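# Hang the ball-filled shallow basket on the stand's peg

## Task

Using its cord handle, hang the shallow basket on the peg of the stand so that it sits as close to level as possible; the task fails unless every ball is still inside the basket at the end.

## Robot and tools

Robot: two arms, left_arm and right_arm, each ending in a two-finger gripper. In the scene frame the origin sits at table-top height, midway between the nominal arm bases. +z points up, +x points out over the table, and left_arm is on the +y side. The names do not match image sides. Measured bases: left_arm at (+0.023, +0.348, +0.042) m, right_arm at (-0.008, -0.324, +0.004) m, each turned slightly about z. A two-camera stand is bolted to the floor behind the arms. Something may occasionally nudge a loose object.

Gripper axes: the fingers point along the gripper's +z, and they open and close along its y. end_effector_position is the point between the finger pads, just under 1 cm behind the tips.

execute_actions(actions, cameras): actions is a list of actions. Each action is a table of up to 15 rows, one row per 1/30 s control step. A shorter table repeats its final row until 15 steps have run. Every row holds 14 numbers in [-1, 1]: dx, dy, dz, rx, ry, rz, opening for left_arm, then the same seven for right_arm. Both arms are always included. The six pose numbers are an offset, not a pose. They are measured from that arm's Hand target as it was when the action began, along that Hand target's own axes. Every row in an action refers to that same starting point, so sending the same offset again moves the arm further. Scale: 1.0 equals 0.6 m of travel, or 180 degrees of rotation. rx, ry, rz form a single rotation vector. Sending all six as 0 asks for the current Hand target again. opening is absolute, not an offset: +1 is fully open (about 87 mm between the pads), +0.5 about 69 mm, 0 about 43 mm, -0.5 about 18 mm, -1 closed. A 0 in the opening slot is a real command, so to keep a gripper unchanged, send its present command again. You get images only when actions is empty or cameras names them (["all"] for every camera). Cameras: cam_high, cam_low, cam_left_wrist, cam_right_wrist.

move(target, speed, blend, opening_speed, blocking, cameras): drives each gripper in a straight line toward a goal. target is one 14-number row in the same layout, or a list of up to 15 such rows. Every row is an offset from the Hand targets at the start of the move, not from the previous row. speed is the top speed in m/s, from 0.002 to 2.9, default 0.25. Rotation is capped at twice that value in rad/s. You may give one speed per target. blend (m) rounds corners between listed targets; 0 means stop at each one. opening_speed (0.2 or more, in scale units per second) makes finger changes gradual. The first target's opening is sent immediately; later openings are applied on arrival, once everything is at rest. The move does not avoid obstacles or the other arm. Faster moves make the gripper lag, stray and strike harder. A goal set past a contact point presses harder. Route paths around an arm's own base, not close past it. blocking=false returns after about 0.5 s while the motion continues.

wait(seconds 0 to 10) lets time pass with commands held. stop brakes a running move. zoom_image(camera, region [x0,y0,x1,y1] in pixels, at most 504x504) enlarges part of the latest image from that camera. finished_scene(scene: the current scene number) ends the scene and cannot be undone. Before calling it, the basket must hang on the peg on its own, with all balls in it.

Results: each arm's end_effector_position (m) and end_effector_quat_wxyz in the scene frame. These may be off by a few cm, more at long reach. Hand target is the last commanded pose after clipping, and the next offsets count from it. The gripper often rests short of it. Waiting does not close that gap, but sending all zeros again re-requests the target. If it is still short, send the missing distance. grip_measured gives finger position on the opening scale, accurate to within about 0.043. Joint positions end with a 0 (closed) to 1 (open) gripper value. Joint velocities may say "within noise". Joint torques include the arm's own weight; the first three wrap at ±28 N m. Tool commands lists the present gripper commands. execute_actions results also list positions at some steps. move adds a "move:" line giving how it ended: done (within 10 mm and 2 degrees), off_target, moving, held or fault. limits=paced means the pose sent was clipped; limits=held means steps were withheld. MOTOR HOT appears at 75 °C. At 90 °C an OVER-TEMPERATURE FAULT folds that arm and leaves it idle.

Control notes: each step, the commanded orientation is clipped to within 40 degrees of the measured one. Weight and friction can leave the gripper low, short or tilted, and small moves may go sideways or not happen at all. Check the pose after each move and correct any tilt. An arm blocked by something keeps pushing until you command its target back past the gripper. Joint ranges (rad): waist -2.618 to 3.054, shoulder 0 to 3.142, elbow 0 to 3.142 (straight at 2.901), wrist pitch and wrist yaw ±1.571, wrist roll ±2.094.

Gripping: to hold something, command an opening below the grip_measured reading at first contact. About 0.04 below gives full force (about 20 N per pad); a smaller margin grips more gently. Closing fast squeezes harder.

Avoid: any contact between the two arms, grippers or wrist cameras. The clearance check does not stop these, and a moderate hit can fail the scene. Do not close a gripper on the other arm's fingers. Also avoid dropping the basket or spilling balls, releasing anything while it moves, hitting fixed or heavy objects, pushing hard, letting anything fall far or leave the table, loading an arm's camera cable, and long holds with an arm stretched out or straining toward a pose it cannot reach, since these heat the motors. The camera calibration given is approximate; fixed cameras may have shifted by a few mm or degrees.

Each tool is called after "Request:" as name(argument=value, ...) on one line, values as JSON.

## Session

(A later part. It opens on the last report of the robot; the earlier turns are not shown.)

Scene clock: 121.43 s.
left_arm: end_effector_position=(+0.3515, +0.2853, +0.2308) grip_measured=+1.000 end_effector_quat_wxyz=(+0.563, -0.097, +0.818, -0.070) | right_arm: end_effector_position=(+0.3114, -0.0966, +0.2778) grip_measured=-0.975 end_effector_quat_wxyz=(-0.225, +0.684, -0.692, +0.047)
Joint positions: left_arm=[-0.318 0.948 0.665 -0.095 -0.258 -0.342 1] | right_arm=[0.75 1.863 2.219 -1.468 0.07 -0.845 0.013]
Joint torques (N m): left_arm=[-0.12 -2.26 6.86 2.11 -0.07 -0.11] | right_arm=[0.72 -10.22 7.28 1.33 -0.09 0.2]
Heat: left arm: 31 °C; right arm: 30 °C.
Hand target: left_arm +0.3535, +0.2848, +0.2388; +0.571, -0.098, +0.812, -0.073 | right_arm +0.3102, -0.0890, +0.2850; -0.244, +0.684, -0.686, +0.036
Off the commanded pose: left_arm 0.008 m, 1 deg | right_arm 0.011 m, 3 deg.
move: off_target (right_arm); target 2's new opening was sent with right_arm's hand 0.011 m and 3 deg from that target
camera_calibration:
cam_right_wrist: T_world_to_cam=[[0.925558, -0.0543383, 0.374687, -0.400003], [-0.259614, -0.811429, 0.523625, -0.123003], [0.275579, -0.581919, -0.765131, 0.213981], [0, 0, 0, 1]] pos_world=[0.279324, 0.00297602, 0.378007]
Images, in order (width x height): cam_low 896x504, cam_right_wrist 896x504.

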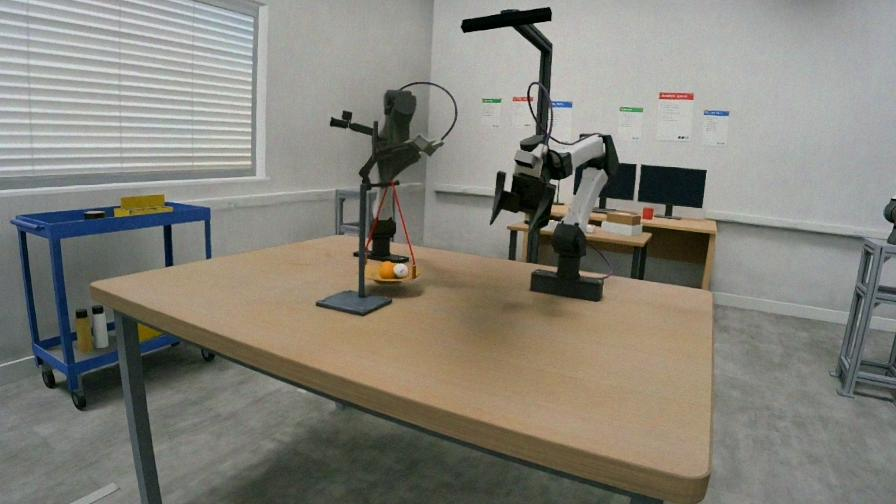

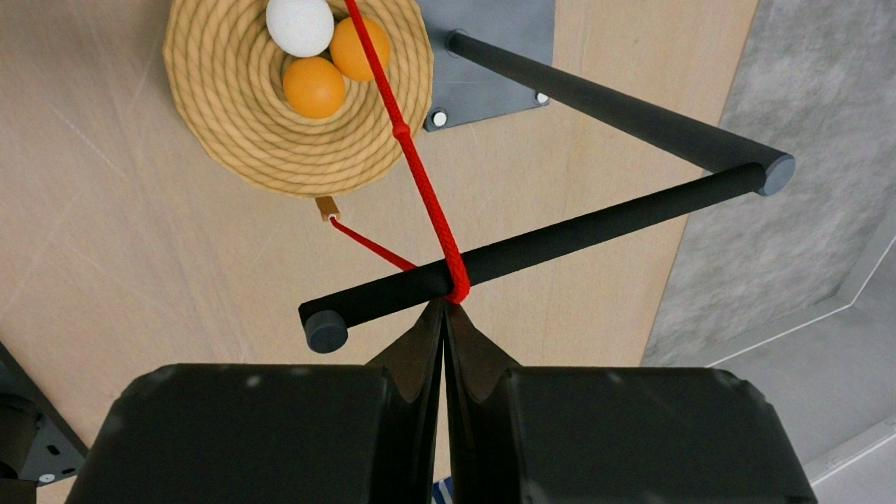

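Request:
move(target=[[0,0,0,0,0,0,1,0,0,0,0,0,0,-0.5],[0,0,0,0,0,0,1,-0.017,-0.003,0.007,0,0,0,-0.5]], speed=0.1, opening_speed=0.8, cameras=["cam_right_wrist"])

Request:
zoom_image(camera="cam_right_wrist", region=[300, 160, 560, 340])

Scene clock: 123.40 s.
left_arm: end_effector_position=(+0.3515, +0.2853, +0.2308) grip_measured=+1.000 end_effector_quat_wxyz=(+0.563, -0.097, +0.818, -0.070) | right_arm: end_effector_position=(+0.3126, -0.0898, +0.2895) grip_measured=-0.500 end_effector_quat_wxyz=(-0.244, +0.682, -0.687, +0.048)
Joint positions: left_arm=[-0.318 0.948 0.665 -0.095 -0.258 -0.342 1] | right_arm=[0.762 1.873 2.272 -1.471 0.073 -0.84 0.25]
Joint torques (N m): left_arm=[-0.24 -2.22 6.91 2.08 -0.11 -0.13] | right_arm=[1.25 -6.83 8.12 1.25 -0.03 0.32]
Heat: left arm: 31 °C; right arm: 30 °C.
Hand target: left_arm +0.3535, +0.2848, +0.2388; +0.571, -0.098, +0.812, -0.073 | right_arm +0.3128, -0.0782, +0.2849; -0.244, +0.684, -0.686, +0.036
Off the commanded pose: left_arm 0.008 m, 1 deg | right_arm 0.012 m, 1 deg.
move: off_target (right_arm)
camera_calibration:
cam_right_wrist: T_world_to_cam=[[0.914093, -0.0588955, 0.401206, -0.40963], [-0.270144, -0.826319, 0.494185, -0.112743], [0.302419, -0.560114, -0.771243, 0.221947], [0, 0, 0, 1]] pos_world=[0.276862, 0.00702845, 0.391237]
Images, in order (width x height): cam_right_wrist 896x504.

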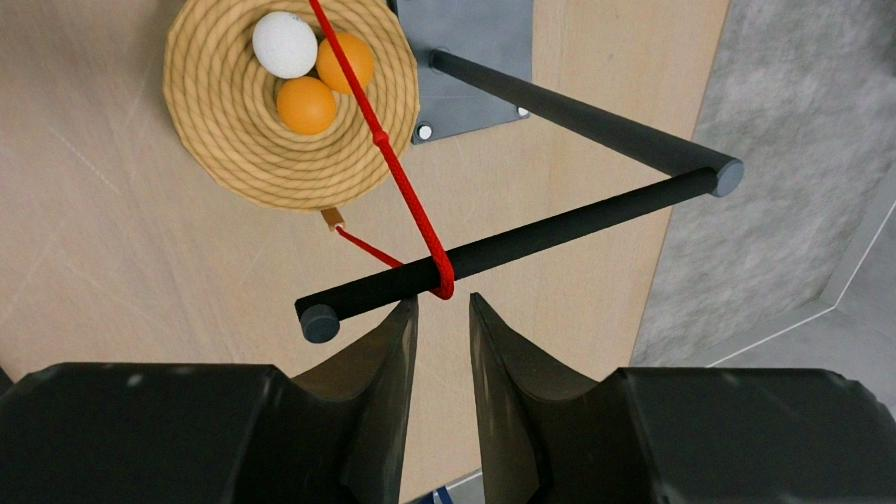

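Scaled by 1.938 from the camera's 896x504 image, which has a finer 1280x720 frame.

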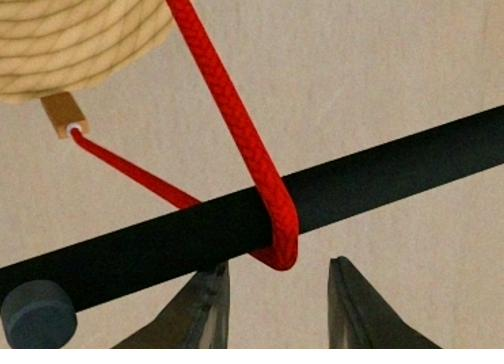

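Request:
move(target=[[0,0,0,0,0,0,1,0,0,0.008,0,0,0,-0.5],[0,0,0,0,0,0,1,0,0,0.008,0,0,0,-1]], speed=0.1, opening_speed=1, cameras=["cam_right_wrist"])

Request:
zoom_image(camera="cam_right_wrist", region=[300, 160, 560, 340])

Scene clock: 124.93 s.
left_arm: end_effector_position=(+0.3515, +0.2853, +0.2308) grip_measured=+1.000 end_effector_quat_wxyz=(+0.563, -0.097, +0.818, -0.070) | right_arm: end_effector_position=(+0.3133, -0.0876, +0.2903) grip_measured=-0.897 end_effector_quat_wxyz=(-0.249, +0.682, -0.687, +0.047)
Joint positions: left_arm=[-0.318 0.948 0.665 -0.095 -0.258 -0.342 1] | right_arm=[0.765 1.873 2.272 -1.463 0.073 -0.838 0.051]
Joint torques (N m): left_arm=[-0.06 -2.25 6.8 2.13 -0.08 -0.13] | right_arm=[0.92 -6.97 5.72 1.38 -0.04 0.29]
Heat: left arm: 31 °C; right arm: 30 °C.
Hand target: left_arm +0.3535, +0.2848, +0.2388; +0.571, -0.098, +0.812, -0.073 | right_arm +0.3147, -0.0768, +0.2807; -0.244, +0.684, -0.686, +0.036
Off the commanded pose: left_arm 0.008 m, 1 deg | right_arm 0.014 m, 1 deg.
move: off_target (right_arm); target 2's new opening was sent with right_arm's hand 0.016 m and 1 deg from that target
camera_calibration:
cam_right_wrist: T_world_to_cam=[[0.911904, -0.0609296, 0.405856, -0.411314], [-0.272308, -0.829703, 0.48728, -0.108831], [0.30705, -0.55487, -0.773201, 0.223068], [0, 0, 0, 1]] pos_world=[0.27695, 0.00841531, 0.392442]
Images, in order (width x height): cam_right_wrist 896x504.

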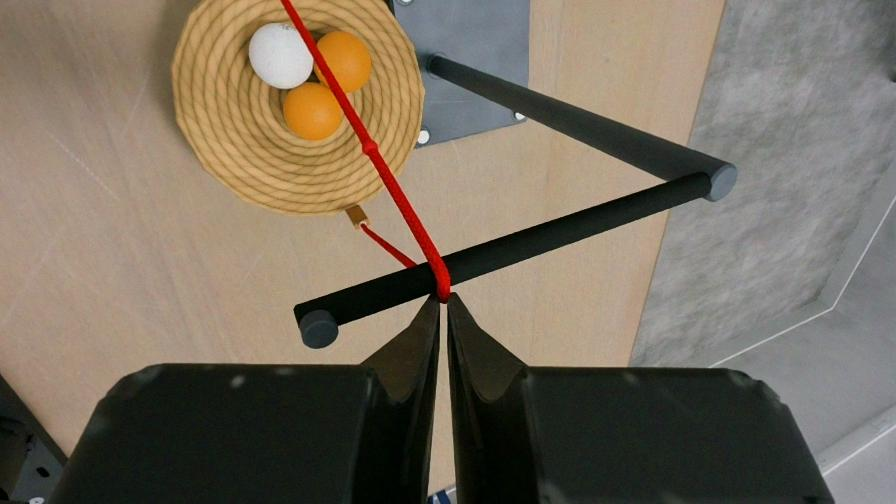

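Scaled by 1.938 from the camera's 896x504 image, which has a finer 1280x720 frame.

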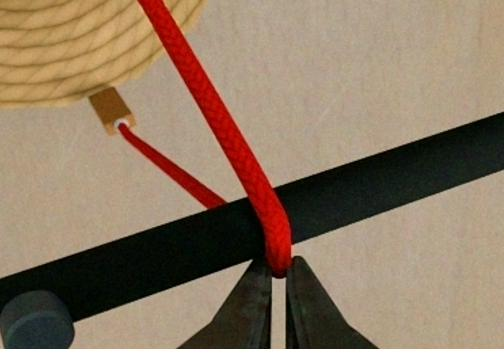

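Request:
move(target=[0,0,0,0,0,0,1,0.02,0.002,0.002,0,0,0,-1], speed=0.05, cameras=["cam_low","cam_right_wrist"])

Request:
zoom_image(camera="cam_low", region=[345, 240, 385, 280])

Request:
zoom_image(camera="cam_low", region=[390, 250, 430, 290])

Scene clock: 125.97 s.
left_arm: end_effector_position=(+0.3515, +0.2853, +0.2308) grip_measured=+1.000 end_effector_quat_wxyz=(+0.563, -0.097, +0.818, -0.070) | right_arm: end_effector_position=(+0.3155, -0.0895, +0.2868) grip_measured=-0.897 end_effector_quat_wxyz=(-0.257, +0.679, -0.686, +0.050)
Joint positions: left_arm=[-0.318 0.948 0.665 -0.095 -0.258 -0.342 1] | right_arm=[0.759 1.837 2.197 -1.407 0.077 -0.841 0.052]
Joint torques (N m): left_arm=[-0.17 -2.26 6.76 2.12 -0.09 -0.12] | right_arm=[-0.79 -8.35 4 1.27 -0.19 0.11]
Heat: left arm: 31 °C; right arm: 30 °C.
Hand target: left_arm +0.3535, +0.2848, +0.2388; +0.571, -0.098, +0.812, -0.073 | right_arm +0.3148, -0.0880, +0.2758; -0.244, +0.684, -0.686, +0.036
Off the commanded pose: left_arm 0.008 m, 1 deg | right_arm 0.011 m, 2 deg.
move: off_target (right_arm)
camera_calibration:
cam_right_wrist: T_world_to_cam=[[0.905291, -0.068514, 0.41923, -0.414428], [-0.283458, -0.832482, 0.476051, -0.101548], [0.316386, -0.549799, -0.77306, 0.216121], [0, 0, 0, 1]] pos_world=[0.278016, 0.00589168, 0.389157]
Images, in order (width x height): cam_low 896x504, cam_right_wrist 896x504.

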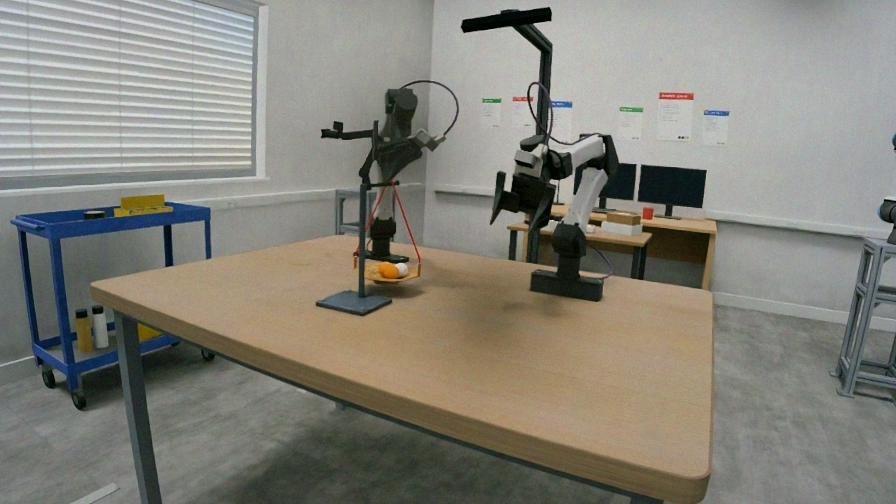

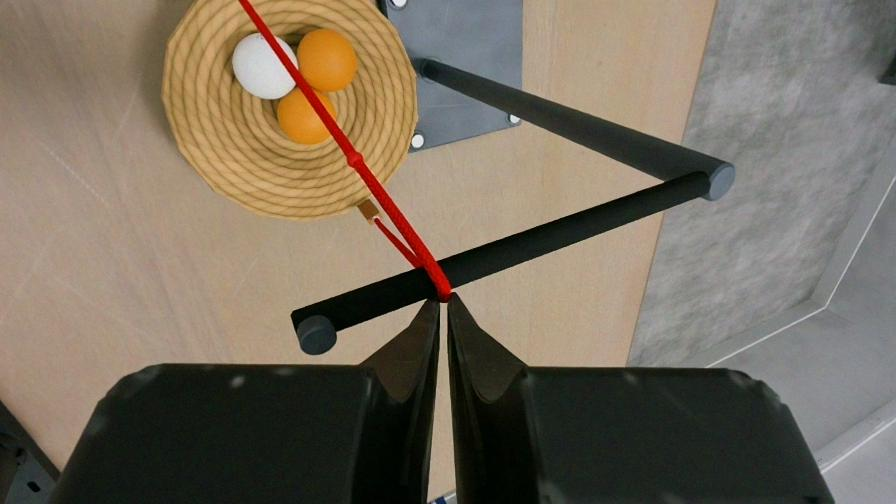

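Scaled by 12.600 from the camera's 896x504 image, which has a finer 1280x720 frame.

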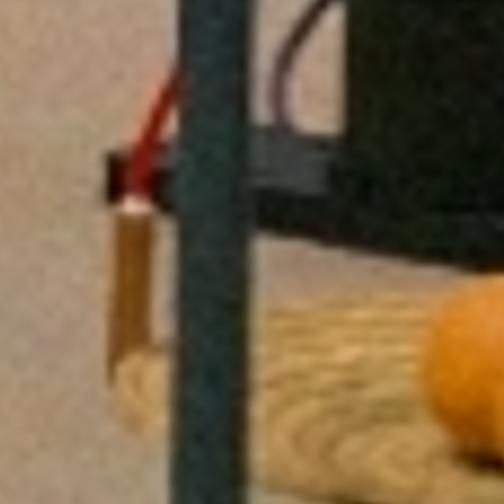

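Scaled by 12.600 from the camera's 896x504 image, which has a finer 1280x720 frame.

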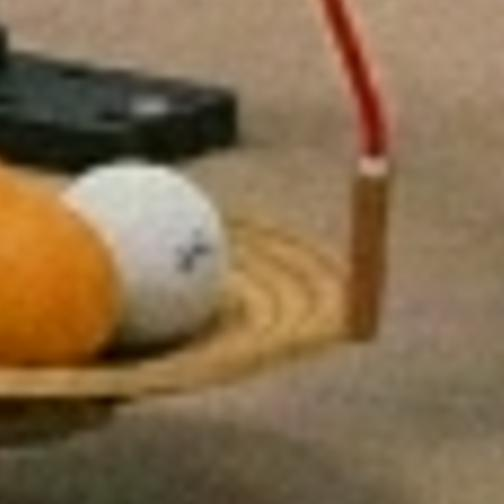

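Request:
move(target=[[0,0,0,0,0,0,1,0,0,0,0,0,0,-0.5],[0,0,0,0,0,0,1,0.05,-0.01,-0.01,0,0,0,-0.5]], speed=0.1, opening_speed=0.4)

Request:
wait(seconds=3, cameras=["cam_low","cam_right_wrist","cam_high"])

Request:
zoom_image(camera="cam_low", region=[345, 240, 385, 280])

Request:
zoom_image(camera="cam_low", region=[390, 250, 430, 290])

Request:
zoom_image(camera="cam_high", region=[400, 270, 540, 390])

Scene clock: 128.97 s.
left_arm: end_effector_position=(+0.3515, +0.2853, +0.2308) grip_measured=+1.000 end_effector_quat_wxyz=(+0.563, -0.097, +0.818, -0.070) | right_arm: end_effector_position=(+0.3229, -0.1169, +0.2655) grip_measured=-0.500 end_effector_quat_wxyz=(-0.229, +0.684, -0.692, +0.041)
Joint positions: left_arm=[-0.318 0.948 0.665 -0.095 -0.258 -0.342 1] | right_arm=[0.675 1.799 2.076 -1.379 0.024 -0.91 0.25]
Joint torques (N m): left_arm=[-0.17 -2.36 6.84 2.13 -0.08 -0.14] | right_arm=[-0.44 -11.89 5.89 1.2 -0.08 0.08]
Heat: left arm: 31 °C; right arm: 31 °C.
Hand target: left_arm +0.3535, +0.2848, +0.2388; +0.571, -0.098, +0.812, -0.073 | right_arm +0.3196, -0.1187, +0.2748; -0.244, +0.684, -0.686, +0.036
Off the commanded pose: left_arm 0.008 m, 1 deg | right_arm 0.010 m, 2 deg.
move: done

Scene clock: 131.97 s.
left_arm: end_effector_position=(+0.3515, +0.2853, +0.2308) grip_measured=+1.000 end_effector_quat_wxyz=(+0.563, -0.097, +0.818, -0.070) | right_arm: end_effector_position=(+0.3230, -0.1168, +0.2655) grip_measured=-0.500 end_effector_quat_wxyz=(-0.229, +0.684, -0.691, +0.041)
Joint positions: left_arm=[-0.318 0.948 0.665 -0.095 -0.258 -0.342 1] | right_arm=[0.675 1.799 2.076 -1.379 0.023 -0.911 0.25]
Joint torques (N m): left_arm=[-0.08 -2.29 6.71 2.12 -0.11 -0.11] | right_arm=[-0.44 -11.9 5.91 1.2 -0.07 0.08]
Heat: left arm: 32 °C; right arm: 32 °C.
Hand target: left_arm +0.3535, +0.2848, +0.2388; +0.571, -0.098, +0.812, -0.073 | right_arm +0.3196, -0.1187, +0.2748; -0.244, +0.684, -0.686, +0.036
Tool commands: left_gripper/opening=+1.0 right_gripper/opening=-0.5
Off the commanded pose: left_arm 0.008 m, 1 deg | right_arm 0.010 m, 2 deg.
wait: 3.00 s; at rest by 0.17 s
camera_calibration:
cam_right_wrist: T_world_to_cam=[[0.926619, -0.0552234, 0.371925, -0.40691], [-0.254688, -0.81986, 0.512799, -0.12965], [0.276608, -0.569894, -0.773763, 0.19305], [0, 0, 0, 1]] pos_world=[0.290631, -0.0187471, 0.367199]
Images, in order (width x height): cam_high 896x504, cam_low 896x504, cam_right_wrist 896x504.

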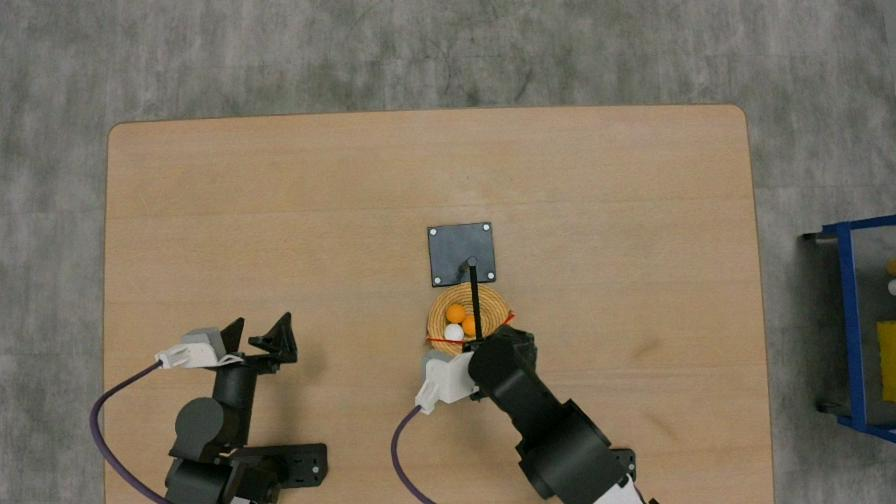

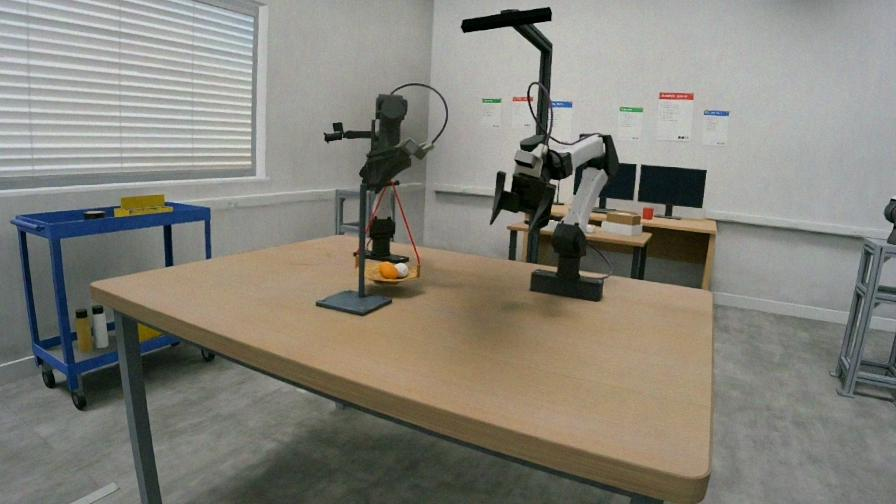

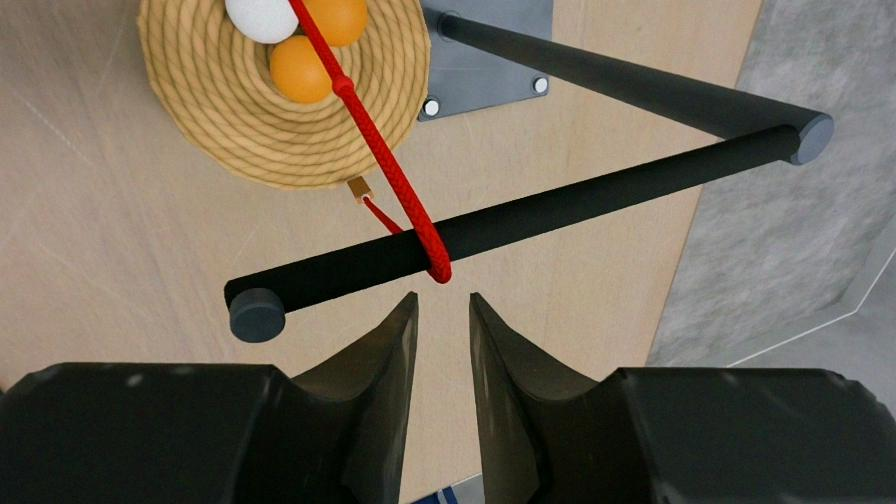

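Scaled by 12.600 from the camera's 896x504 image, which has a finer 1280x720 frame.

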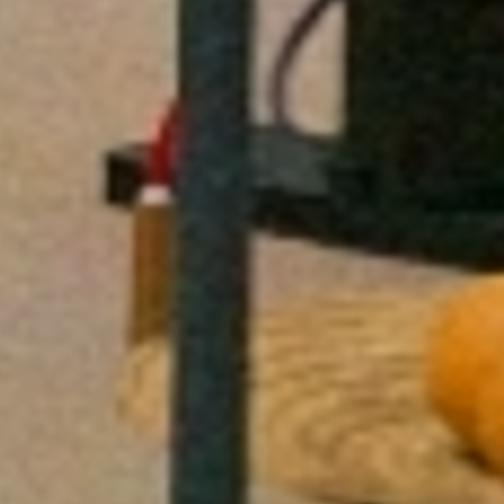

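Scaled by 12.600 from the camera's 896x504 image, which has a finer 1280x720 frame.

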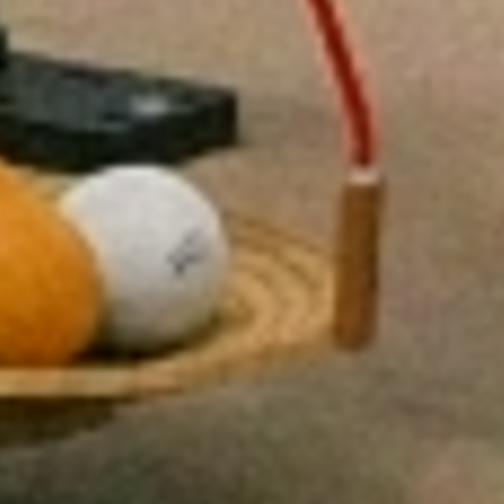

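Scaled by 3.600 from the camera's 896x504 image, which has a finer 1280x720 frame.

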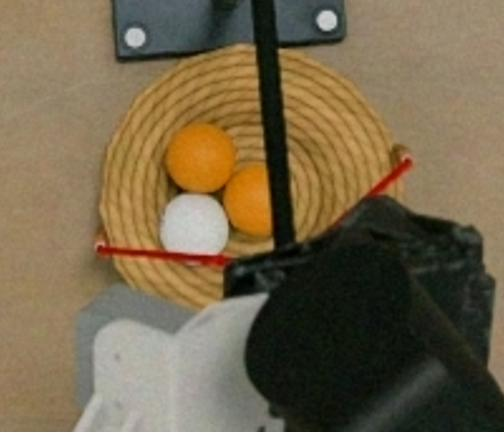

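Request:
move(target=[0,0,0,0,0,0,1,0.15,-0.02,-0.08,0,0,0,-0.5], speed=0.12, cameras=["cam_low","cam_high"])

Request:
zoom_image(camera="cam_low", region=[345, 180, 435, 295])

Request:
zoom_image(camera="cam_high", region=[400, 270, 540, 390])

Scene clock: 133.83 s.
left_arm: end_effector_position=(+0.3515, +0.2853, +0.2308) grip_measured=+1.000 end_effector_quat_wxyz=(+0.563, -0.097, +0.818, -0.070) | right_arm: end_effector_position=(+0.3238, -0.2179, +0.2903) grip_measured=-0.500 end_effector_quat_wxyz=(-0.237, +0.682, -0.691, +0.041)
Joint positions: left_arm=[-0.318 0.948 0.665 -0.095 -0.258 -0.342 1] | right_arm=[0.382 1.642 2.001 -1.457 -0.115 -1.169 0.25]
Joint torques (N m): left_arm=[-0.28 -2.29 6.83 2.1 -0.09 -0.13] | right_arm=[-0.43 -9.32 6.06 1.02 -0.18 0.06]
Heat: left arm: 32 °C; right arm: 32 °C.
Hand target: left_arm +0.3535, +0.2848, +0.2388; +0.571, -0.098, +0.812, -0.073 | right_arm +0.3171, -0.2192, +0.2958; -0.244, +0.684, -0.686, +0.036
Off the commanded pose: left_arm 0.008 m, 1 deg | right_arm 0.009 m, 1 deg.
move: done
Images, in order (width x height): cam_high 896x504, cam_low 896x504.

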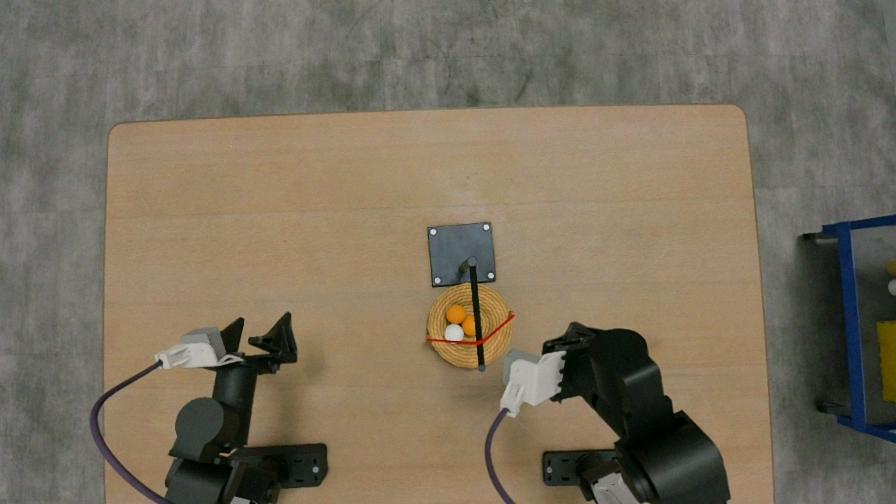

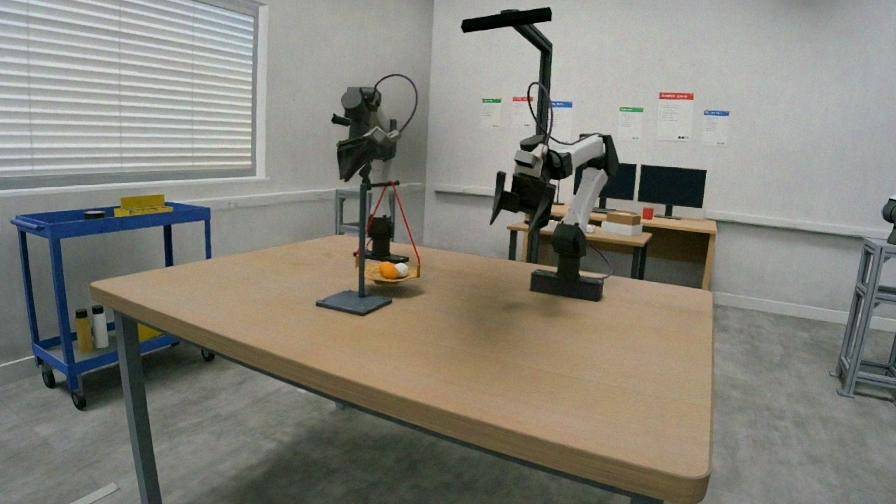

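Scaled by 4.383 from the camera's 896x504 image, which has a finer 1280x720 frame.

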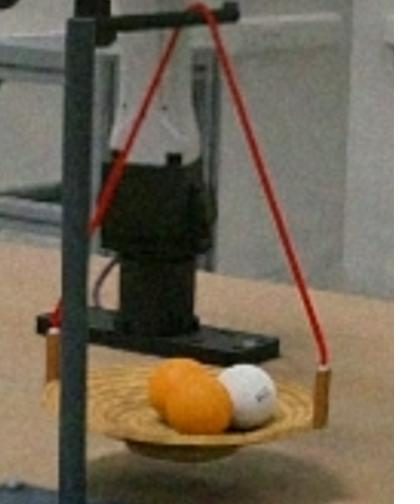

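Scaled by 3.600 from the camera's 896x504 image, which has a finer 1280x720 frame.

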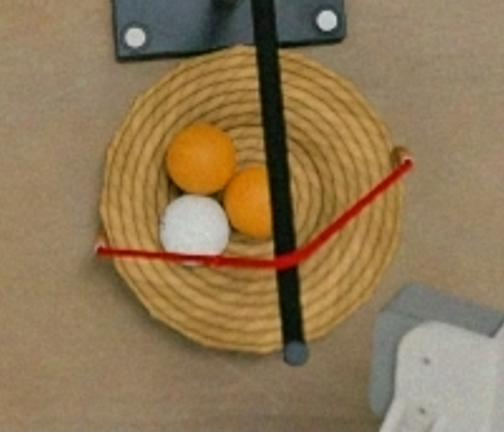

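Request:
finished_scene(scene=2)

The scene is finished: the task was done.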